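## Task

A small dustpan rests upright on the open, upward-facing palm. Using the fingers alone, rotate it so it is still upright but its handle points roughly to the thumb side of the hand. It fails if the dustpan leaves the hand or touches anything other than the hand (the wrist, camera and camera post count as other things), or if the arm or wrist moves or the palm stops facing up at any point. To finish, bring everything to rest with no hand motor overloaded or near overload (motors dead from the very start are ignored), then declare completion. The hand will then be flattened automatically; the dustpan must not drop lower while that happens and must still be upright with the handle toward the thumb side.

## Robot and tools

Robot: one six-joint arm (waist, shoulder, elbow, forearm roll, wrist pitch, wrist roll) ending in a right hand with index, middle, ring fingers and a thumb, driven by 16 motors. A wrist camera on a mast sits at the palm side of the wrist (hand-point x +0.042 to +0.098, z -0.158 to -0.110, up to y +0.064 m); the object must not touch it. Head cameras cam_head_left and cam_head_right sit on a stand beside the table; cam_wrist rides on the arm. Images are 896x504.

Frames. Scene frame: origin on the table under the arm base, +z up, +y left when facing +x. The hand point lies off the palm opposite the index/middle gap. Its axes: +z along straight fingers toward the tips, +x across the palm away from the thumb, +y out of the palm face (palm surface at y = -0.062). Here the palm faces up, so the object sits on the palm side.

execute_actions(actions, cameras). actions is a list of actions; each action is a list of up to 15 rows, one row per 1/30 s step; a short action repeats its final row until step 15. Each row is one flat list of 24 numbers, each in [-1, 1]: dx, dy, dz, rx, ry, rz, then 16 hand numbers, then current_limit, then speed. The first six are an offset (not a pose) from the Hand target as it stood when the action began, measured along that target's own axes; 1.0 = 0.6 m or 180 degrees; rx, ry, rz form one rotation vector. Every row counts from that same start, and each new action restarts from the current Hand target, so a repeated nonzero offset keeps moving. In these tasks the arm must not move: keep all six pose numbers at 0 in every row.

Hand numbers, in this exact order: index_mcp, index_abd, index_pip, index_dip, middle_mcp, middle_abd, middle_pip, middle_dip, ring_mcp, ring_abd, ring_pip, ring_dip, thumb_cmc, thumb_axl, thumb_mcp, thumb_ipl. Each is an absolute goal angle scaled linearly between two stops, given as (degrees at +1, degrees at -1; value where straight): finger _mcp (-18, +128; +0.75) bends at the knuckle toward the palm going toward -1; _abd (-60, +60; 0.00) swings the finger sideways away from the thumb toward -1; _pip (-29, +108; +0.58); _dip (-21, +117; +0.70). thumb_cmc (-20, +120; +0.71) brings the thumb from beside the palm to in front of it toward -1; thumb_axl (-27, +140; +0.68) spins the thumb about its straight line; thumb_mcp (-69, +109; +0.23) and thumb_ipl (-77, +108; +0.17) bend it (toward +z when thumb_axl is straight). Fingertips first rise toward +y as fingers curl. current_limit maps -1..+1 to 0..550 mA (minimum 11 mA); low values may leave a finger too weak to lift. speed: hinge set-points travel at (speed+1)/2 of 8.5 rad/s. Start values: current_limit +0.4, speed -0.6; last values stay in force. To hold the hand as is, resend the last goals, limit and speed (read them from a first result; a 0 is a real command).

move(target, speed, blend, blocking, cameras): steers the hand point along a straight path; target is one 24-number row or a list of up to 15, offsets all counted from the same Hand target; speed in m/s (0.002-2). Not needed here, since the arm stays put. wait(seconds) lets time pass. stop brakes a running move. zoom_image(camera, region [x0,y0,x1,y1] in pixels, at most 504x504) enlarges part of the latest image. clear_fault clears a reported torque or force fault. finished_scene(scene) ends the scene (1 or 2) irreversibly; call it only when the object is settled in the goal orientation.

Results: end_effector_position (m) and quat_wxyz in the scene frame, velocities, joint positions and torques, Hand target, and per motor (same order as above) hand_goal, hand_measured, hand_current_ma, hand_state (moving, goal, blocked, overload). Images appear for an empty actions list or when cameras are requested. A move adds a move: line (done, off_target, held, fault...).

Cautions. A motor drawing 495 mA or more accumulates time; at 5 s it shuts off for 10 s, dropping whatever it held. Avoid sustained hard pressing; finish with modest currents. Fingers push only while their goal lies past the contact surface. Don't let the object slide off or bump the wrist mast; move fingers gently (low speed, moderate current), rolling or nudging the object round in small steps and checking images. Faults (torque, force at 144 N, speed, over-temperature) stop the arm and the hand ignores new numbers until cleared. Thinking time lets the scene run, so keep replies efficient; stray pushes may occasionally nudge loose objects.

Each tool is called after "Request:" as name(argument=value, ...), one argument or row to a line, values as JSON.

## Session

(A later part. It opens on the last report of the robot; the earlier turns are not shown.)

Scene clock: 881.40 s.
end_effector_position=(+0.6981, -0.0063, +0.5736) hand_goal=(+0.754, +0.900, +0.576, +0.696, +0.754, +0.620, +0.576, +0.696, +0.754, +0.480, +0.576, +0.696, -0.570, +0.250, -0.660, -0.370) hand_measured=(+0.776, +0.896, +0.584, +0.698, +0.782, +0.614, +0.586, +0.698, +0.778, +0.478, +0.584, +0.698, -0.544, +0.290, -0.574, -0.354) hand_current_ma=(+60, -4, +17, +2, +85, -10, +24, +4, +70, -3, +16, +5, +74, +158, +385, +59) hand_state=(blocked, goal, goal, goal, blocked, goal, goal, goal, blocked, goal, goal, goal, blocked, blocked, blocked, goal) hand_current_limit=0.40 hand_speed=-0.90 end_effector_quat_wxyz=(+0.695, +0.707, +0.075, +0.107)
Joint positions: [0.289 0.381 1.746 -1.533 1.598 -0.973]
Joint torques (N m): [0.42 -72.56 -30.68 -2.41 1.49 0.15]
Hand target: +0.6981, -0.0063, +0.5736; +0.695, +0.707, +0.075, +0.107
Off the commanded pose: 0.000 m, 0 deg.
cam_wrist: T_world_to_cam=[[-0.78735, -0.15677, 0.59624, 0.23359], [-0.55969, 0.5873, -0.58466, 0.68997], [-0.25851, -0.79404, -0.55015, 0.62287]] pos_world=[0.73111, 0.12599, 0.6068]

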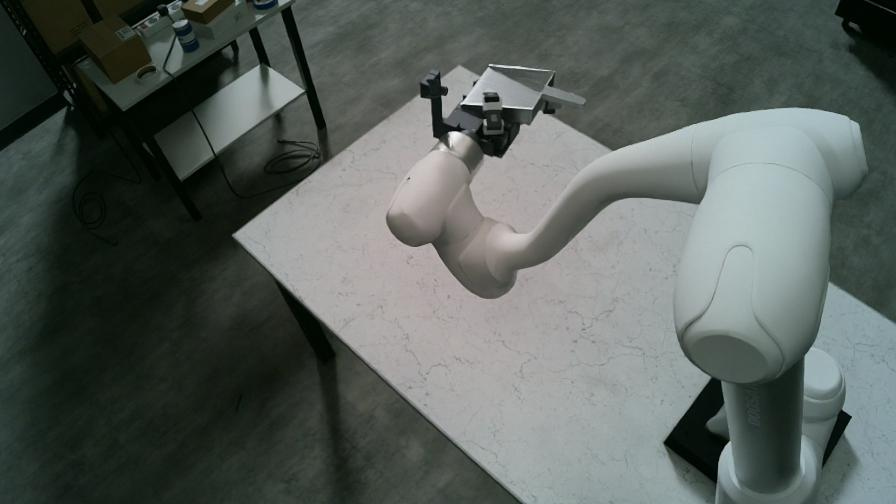

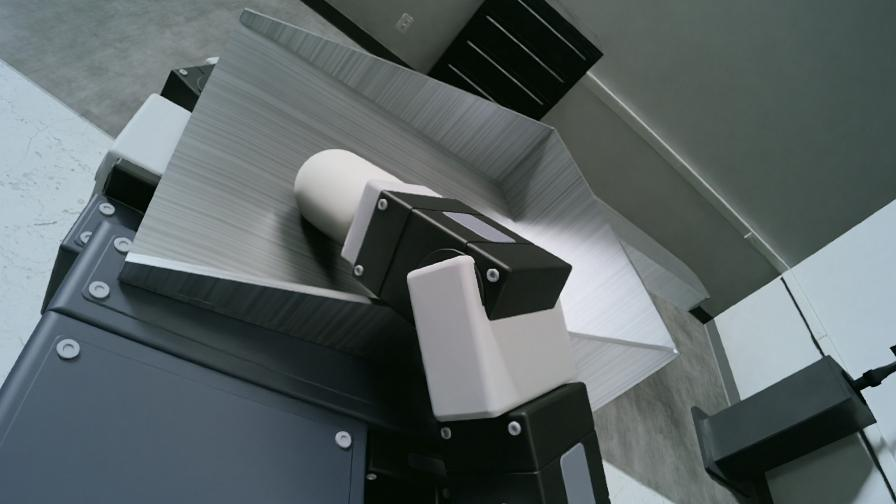

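Request:
execute_actions(
  actions=[
    [[0,0,0,0,0,0,0.754,0.9,0.576,0.696,0.754,0.62,0.576,0.696,0.754,0.48,0.576,0.696,-0.571,0.1,-0.68,-0.39,0.4,-0.9]],
    [[0,0,0,0,0,0,0.754,0.9,0.576,0.696,0.754,0.62,0.576,0.696,0.754,0.48,0.576,0.696,-0.571,-0.05,-0.68,-0.39,0.4,-0.9]],
    [[0,0,0,0,0,0,0.754,0.9,0.576,0.696,0.754,0.62,0.576,0.696,0.754,0.48,0.576,0.696,-0.571,-0.05,-0.68,-0.39,0.4,-0.9]],
  ],
  cameras=["cam_head_left"],
)

Request:
zoom_image(
  camera="cam_head_left",
  region=[420, 20, 580, 140],
)

Scene clock: 887.63 s.
end_effector_position=(+0.6981, -0.0063, +0.5736) hand_goal=(+0.754, +0.900, +0.576, +0.696, +0.754, +0.620, +0.576, +0.696, +0.754, +0.480, +0.576, +0.696, -0.570, -0.050, -0.680, -0.390) hand_measured=(+0.772, +0.896, +0.584, +0.698, +0.782, +0.614, +0.586, +0.698, +0.778, +0.478, +0.584, +0.698, -0.526, -0.004, -0.580, -0.354) hand_current_ma=(+53, -4, +15, +2, +85, -10, +24, +4, +70, -3, +16, +4, +142, +180, +385, +154) hand_state=(goal, goal, goal, goal, blocked, goal, goal, goal, blocked, goal, goal, goal, blocked, blocked, blocked, blocked) hand_current_limit=0.40 hand_speed=-0.90 end_effector_quat_wxyz=(+0.695, +0.707, +0.075, +0.107)
Joint positions: [0.289 0.381 1.746 -1.533 1.598 -0.973]
Joint torques (N m): [0.13 -72.47 -30.78 -2.43 1.5 0.2]
Hand target: +0.6981, -0.0063, +0.5736; +0.695, +0.707, +0.075, +0.107
Off the commanded pose: 0.000 m, 0 deg.

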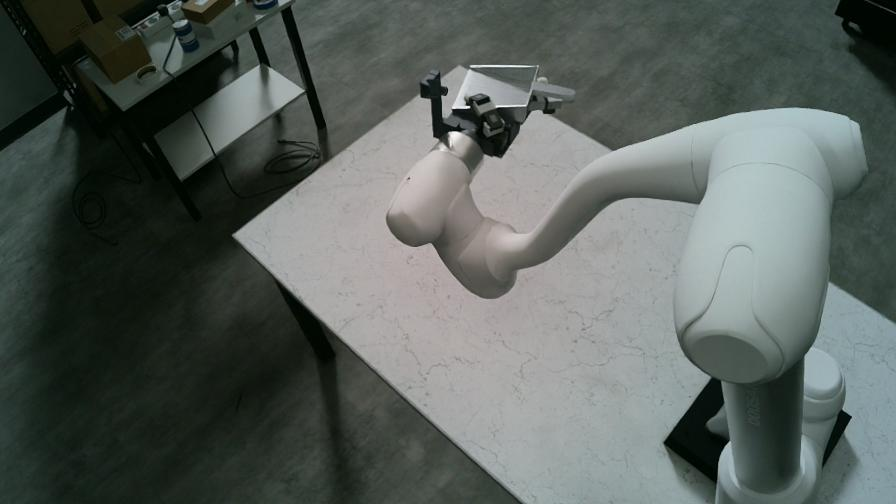

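Scaled by 3.150 from the camera's image (finer frame: 1280x720).

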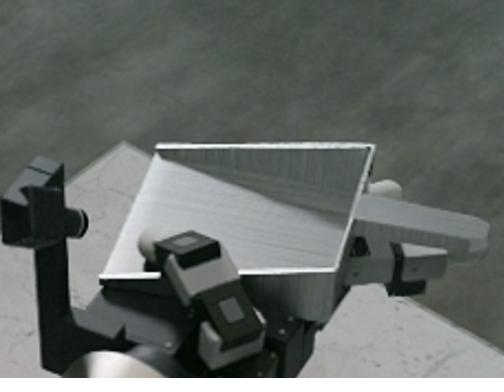

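Request:
execute_actions(
  actions=[
    [[0,0,0,0,0,0,0.754,0.9,0.576,0.696,0.754,0.62,0.576,0.696,0.754,0.48,0.576,0.696,-0.571,-0.004,-0.62,-0.37,0.4,-0.88]],
    [[0,0,0,0,0,0,0.754,0.9,0.576,0.696,0.754,0.62,0.576,0.696,0.85,0.48,0.576,0.696,-0.571,-0.004,-0.62,-0.37,0.4,-0.85]],
    [[0,0,0,0,0,0,0.754,0.9,0.576,0.696,0.754,0.62,0.576,0.696,0.85,-0.3,0.576,0.696,-0.571,-0.004,-0.62,-0.37,0.4,-0.65]],
    [[0,0,0,0,0,0,0.754,0.9,0.576,0.696,0.754,0.62,0.576,0.696,0.754,-0.3,0.576,0.696,-0.571,-0.004,-0.62,-0.37,0.4,-0.8]],
    [[0,0,0,0,0,0,0.754,0.9,0.576,0.696,0.85,0.62,0.576,0.696,0.754,-0.3,0.576,0.696,-0.571,-0.004,-0.62,-0.37,0.4,-0.85]],
    [[0,0,0,0,0,0,0.754,0.9,0.576,0.696,0.85,0.0,0.576,0.696,0.754,-0.3,0.576,0.696,-0.571,-0.004,-0.62,-0.37,0.4,-0.65]],
    [[0,0,0,0,0,0,0.754,0.9,0.576,0.696,0.754,0.0,0.576,0.696,0.754,-0.3,0.576,0.696,-0.571,-0.004,-0.62,-0.37,0.4,-0.8]],
  ],
  cameras=["cam_head_left"],
)

Request:
zoom_image(
  camera="cam_head_left",
  region=[420, 20, 580, 140],
)

Scene clock: 911.87 s.
end_effector_position=(+0.6981, -0.0063, +0.5736) hand_goal=(+0.754, +0.900, +0.576, +0.696, +0.754, +0.000, +0.576, +0.696, +0.754, -0.300, +0.576, +0.696, -0.570, -0.004, -0.620, -0.370) hand_measured=(+0.772, +0.896, +0.584, +0.698, +0.782, +0.002, +0.578, +0.698, +0.778, -0.296, +0.584, +0.698, -0.526, -0.002, -0.580, -0.354) hand_current_ma=(+53, -4, +15, +2, +83, +4, +5, +4, +70, +5, +15, +4, +142, +4, +167, +60) hand_state=(goal, goal, goal, goal, blocked, goal, goal, goal, blocked, goal, goal, goal, blocked, goal, blocked, goal) hand_current_limit=0.40 hand_speed=-0.80 end_effector_quat_wxyz=(+0.695, +0.707, +0.075, +0.107)
Joint positions: [0.289 0.381 1.746 -1.533 1.598 -0.973]
Joint torques (N m): [0.38 -72.34 -31.04 -2.43 1.46 0.23]
Hand target: +0.6981, -0.0063, +0.5736; +0.695, +0.707, +0.075, +0.107
Off the commanded pose: 0.000 m, 0 deg.

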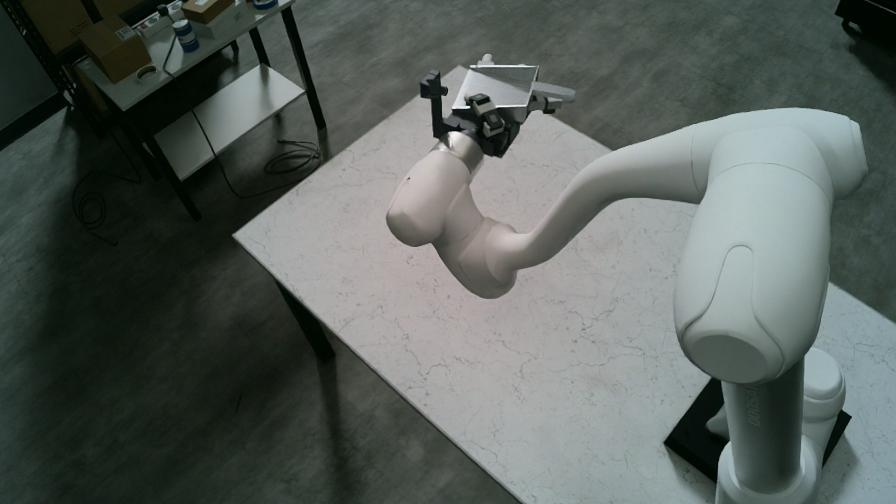

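Scaled by 3.150 from the camera's image (finer frame: 1280x720).

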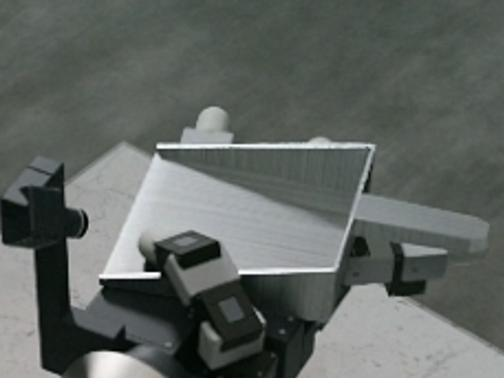

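Pan held. Now bring the index finger back under, then swing everything to straight.

Request:
execute_actions(
  actions=[
    [[0,0,0,0,0,0,0.88,0.9,0.576,0.696,0.754,0.0,0.576,0.696,0.754,-0.3,0.576,0.696,-0.571,-0.004,-0.62,-0.37,0.4,-0.88]],
    [[0,0,0,0,0,0,0.88,-0.12,0.576,0.696,0.754,0.0,0.576,0.696,0.754,-0.3,0.576,0.696,-0.571,-0.004,-0.62,-0.37,0.4,-0.65]],
    [[0,0,0,0,0,0,0.88,-0.12,0.576,0.696,0.754,0.0,0.576,0.696,0.754,-0.3,0.576,0.696,-0.571,-0.004,-0.62,-0.37,0.4,-0.65]],
    [[0,0,0,0,0,0,0.754,-0.12,0.576,0.696,0.754,0.0,0.576,0.696,0.754,-0.3,0.576,0.696,-0.571,-0.004,-0.62,-0.37,0.4,-0.86]],
    [[0,0,0,0,0,0,0.754,0.0,0.576,0.696,0.754,0.0,0.576,0.696,0.754,-0.1,0.576,0.696,-0.571,-0.004,-0.61,-0.36,0.4,-0.85]],
    [[0,0,0,0,0,0,0.754,0.0,0.576,0.696,0.754,0.0,0.576,0.696,0.754,0.0,0.576,0.696,-0.571,-0.004,-0.6,-0.36,0.4,-0.85]],
  ],
  cameras=["cam_head_left"],
)

Request:
zoom_image(
  camera="cam_head_left",
  region=[420, 20, 580, 140],
)

Scene clock: 923.57 s.
end_effector_position=(+0.6981, -0.0063, +0.5736) hand_goal=(+0.754, +0.000, +0.576, +0.696, +0.754, +0.000, +0.576, +0.696, +0.754, +0.000, +0.576, +0.696, -0.570, -0.004, -0.600, -0.360) hand_measured=(+0.780, -0.006, +0.582, +0.698, +0.782, +0.002, +0.580, +0.698, +0.778, -0.002, +0.584, +0.698, -0.526, -0.002, -0.578, -0.350) hand_current_ma=(+80, -9, +14, +2, +83, +4, +5, +4, +70, -4, +15, +4, +142, +4, +79, +28) hand_state=(blocked, goal, goal, goal, blocked, goal, goal, goal, blocked, goal, goal, goal, blocked, goal, blocked, goal) hand_current_limit=0.40 hand_speed=-0.85 end_effector_quat_wxyz=(+0.695, +0.707, +0.075, +0.107)
Joint positions: [0.289 0.381 1.746 -1.533 1.598 -0.973]
Joint torques (N m): [0.04 -73.08 -30.73 -2.43 1.47 0.25]
Hand target: +0.6981, -0.0063, +0.5736; +0.695, +0.707, +0.075, +0.107
Off the commanded pose: 0.000 m, 0 deg.

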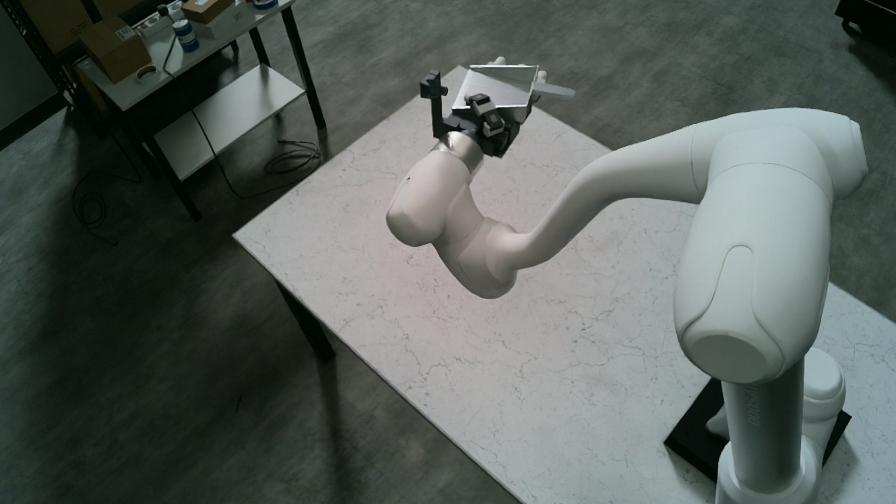

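Scaled by 3.150 from the camera's image (finer frame: 1280x720).

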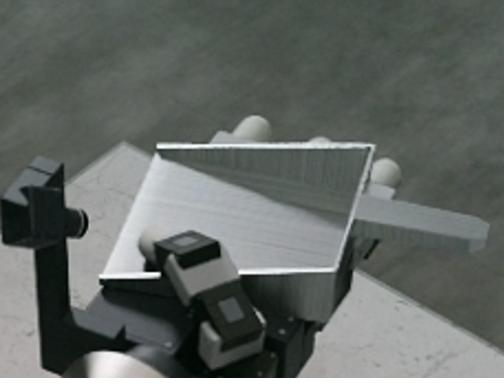

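Request:
execute_actions(
  actions=[
    [[0,0,0,0,0,0,0.754,0,0.576,0.696,0.754,0,0.576,0.696,0.754,0,0.576,0.696,-0.571,-0.004,-0.42,-0.32,0.4,-0.85]],
  ],
  cameras=["cam_head_left"],
)

Request:
zoom_image(
  camera="cam_head_left",
  region=[420, 20, 580, 140],
)

Scene clock: 935.43 s.
end_effector_position=(+0.6981, -0.0063, +0.5736) hand_goal=(+0.754, +0.000, +0.576, +0.696, +0.754, +0.000, +0.576, +0.696, +0.754, +0.000, +0.576, +0.696, -0.570, -0.004, -0.420, -0.320) hand_measured=(+0.780, -0.004, +0.582, +0.698, +0.782, +0.002, +0.580, +0.698, +0.778, -0.002, +0.584, +0.698, -0.570, -0.002, -0.428, -0.324) hand_current_ma=(+80, -6, +14, +2, +83, +4, +5, +4, +70, -4, +15, +4, -1, +4, -27, -8) hand_state=(blocked, goal, goal, goal, blocked, goal, goal, goal, blocked, goal, goal, goal, goal, goal, goal, goal) hand_current_limit=0.40 hand_speed=-0.85 end_effector_quat_wxyz=(+0.695, +0.707, +0.075, +0.107)
Joint positions: [0.289 0.381 1.746 -1.533 1.598 -0.973]
Joint torques (N m): [0.11 -72.55 -30.85 -2.44 1.43 0.22]
Hand target: +0.6981, -0.0063, +0.5736; +0.695, +0.707, +0.075, +0.107
Off the commanded pose: 0.000 m, 0 deg.

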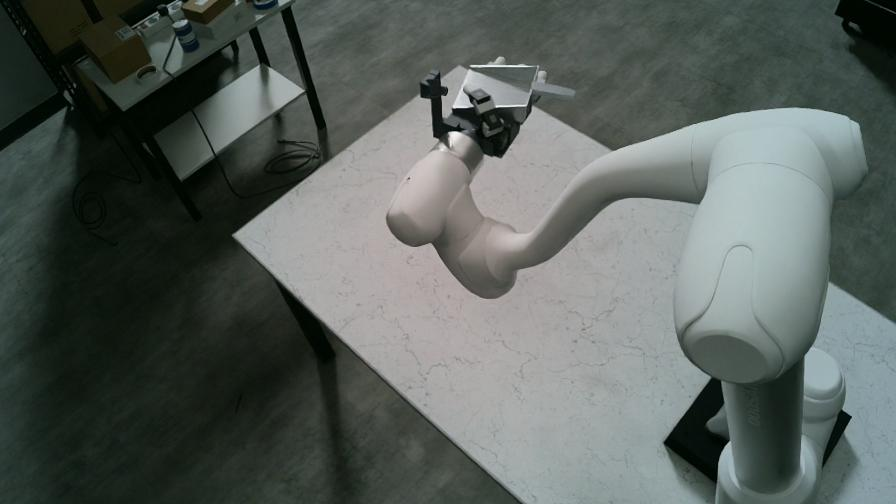

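Scaled by 3.150 from the camera's image (finer frame: 1280x720).

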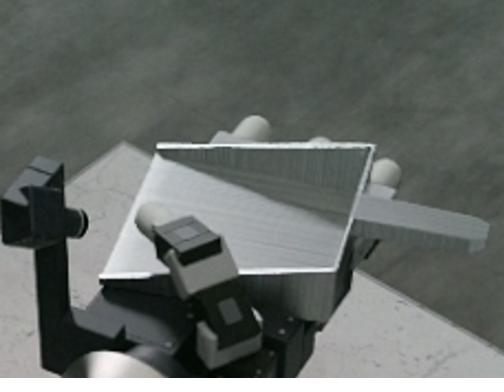

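Request:
execute_actions(
  actions=[
    [[0,0,0,0,0,0,0.754,0,0.576,0.696,0.754,0,0.576,0.696,0.754,0,0.576,0.696,-0.571,-0.004,0.225,0.168,0.4,-0.75]],
  ],
  cameras=["cam_head_left"],
)

Request:
zoom_image(
  camera="cam_head_left",
  region=[420, 20, 580, 140],
)

Scene clock: 939.20 s.
end_effector_position=(+0.6981, -0.0063, +0.5736) hand_goal=(+0.754, +0.000, +0.576, +0.696, +0.754, +0.000, +0.576, +0.696, +0.754, +0.000, +0.576, +0.696, -0.570, -0.004, +0.226, +0.168) hand_measured=(+0.780, -0.004, +0.582, +0.698, +0.782, +0.002, +0.580, +0.698, +0.778, -0.002, +0.584, +0.698, -0.572, -0.002, +0.224, +0.166) hand_current_ma=(+80, -6, +14, +2, +83, +4, +5, +4, +70, -4, +15, +4, -2, +4, -4, -4) hand_state=(blocked, goal, goal, goal, blocked, goal, goal, goal, blocked, goal, goal, goal, goal, goal, goal, goal) hand_current_limit=0.40 hand_speed=-0.75 end_effector_quat_wxyz=(+0.695, +0.707, +0.075, +0.107)
Joint positions: [0.289 0.381 1.746 -1.533 1.598 -0.973]
Joint torques (N m): [-0.17 -72.32 -30.78 -2.41 1.49 0.25]
Hand target: +0.6981, -0.0063, +0.5736; +0.695, +0.707, +0.075, +0.107
Off the commanded pose: 0.000 m, 0 deg.

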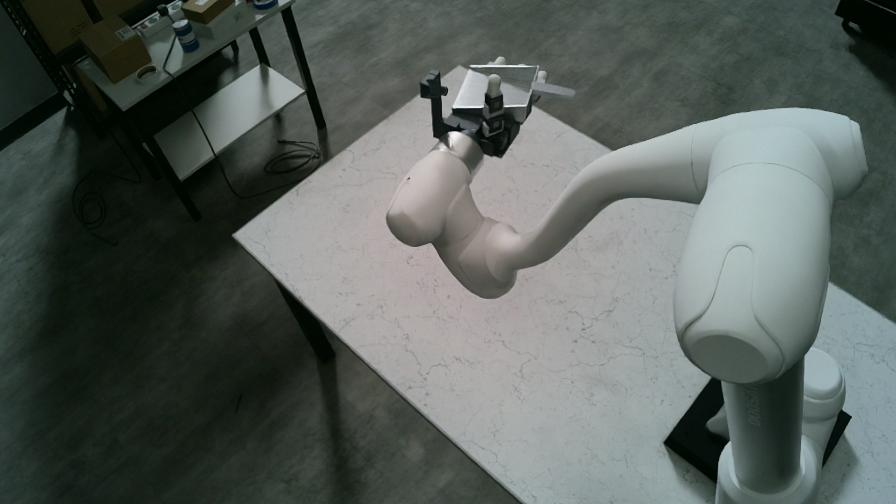

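Scaled by 3.150 from the camera's image (finer frame: 1280x720).

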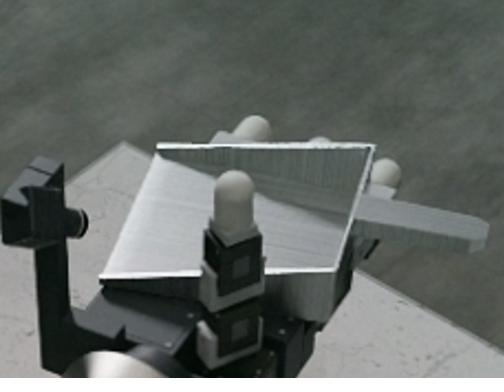

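Request:
execute_actions(
  actions=[
    [[0,0,0,0,0,0,0.754,0,0.576,0.696,0.754,0,0.576,0.696,0.754,0,0.576,0.696,0.714,0.677,0.225,0.168,0.4,-0.75]],
  ],
  cameras=["cam_head_left"],
)

Request:
zoom_image(
  camera="cam_head_left",
  region=[420, 20, 580, 140],
)

Scene clock: 948.93 s.
end_effector_position=(+0.6981, -0.0063, +0.5736) hand_goal=(+0.754, +0.000, +0.576, +0.696, +0.754, +0.000, +0.576, +0.696, +0.754, +0.000, +0.576, +0.696, +0.714, +0.678, +0.226, +0.168) hand_measured=(+0.780, -0.004, +0.582, +0.698, +0.782, +0.002, +0.580, +0.698, +0.778, -0.002, +0.584, +0.698, +0.722, +0.676, +0.224, +0.166) hand_current_ma=(+80, -6, +14, +2, +83, +4, +5, +4, +70, -4, +15, +4, +17, -4, -2, -3) hand_state=(blocked, goal, goal, goal, blocked, goal, goal, goal, blocked, goal, goal, goal, goal, goal, goal, goal) hand_current_limit=0.40 hand_speed=-0.75 end_effector_quat_wxyz=(+0.695, +0.707, +0.075, +0.107)
Joint positions: [0.289 0.381 1.746 -1.533 1.598 -0.973]
Joint torques (N m): [0.23 -72.72 -30.9 -2.41 1.48 0.22]
Hand target: +0.6981, -0.0063, +0.5736; +0.695, +0.707, +0.075, +0.107
Off the commanded pose: 0.000 m, 0 deg.

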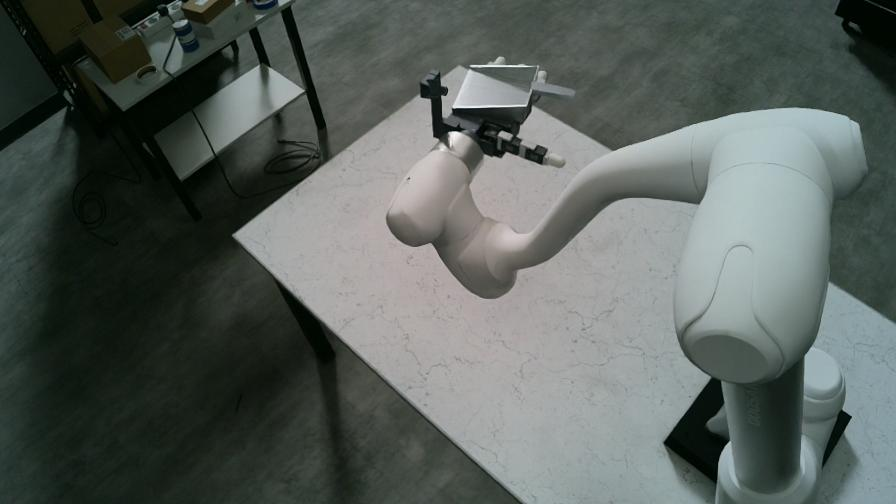

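Scaled by 3.150 from the camera's image (finer frame: 1280x720).

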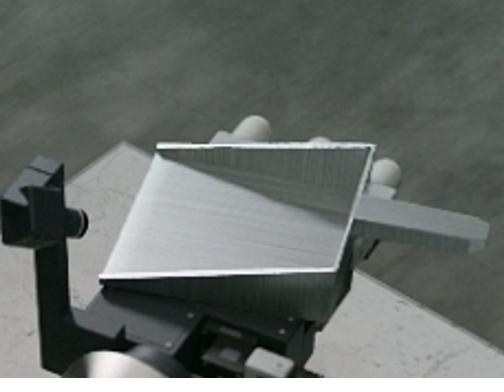

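The dustpan sits right side up on my open hand, its handle pointing toward the thumb side. Everything is still and all motor currents are low. I am done.

Request:
finished_scene(
  scene=2,
)

The scene is finished: the task was done.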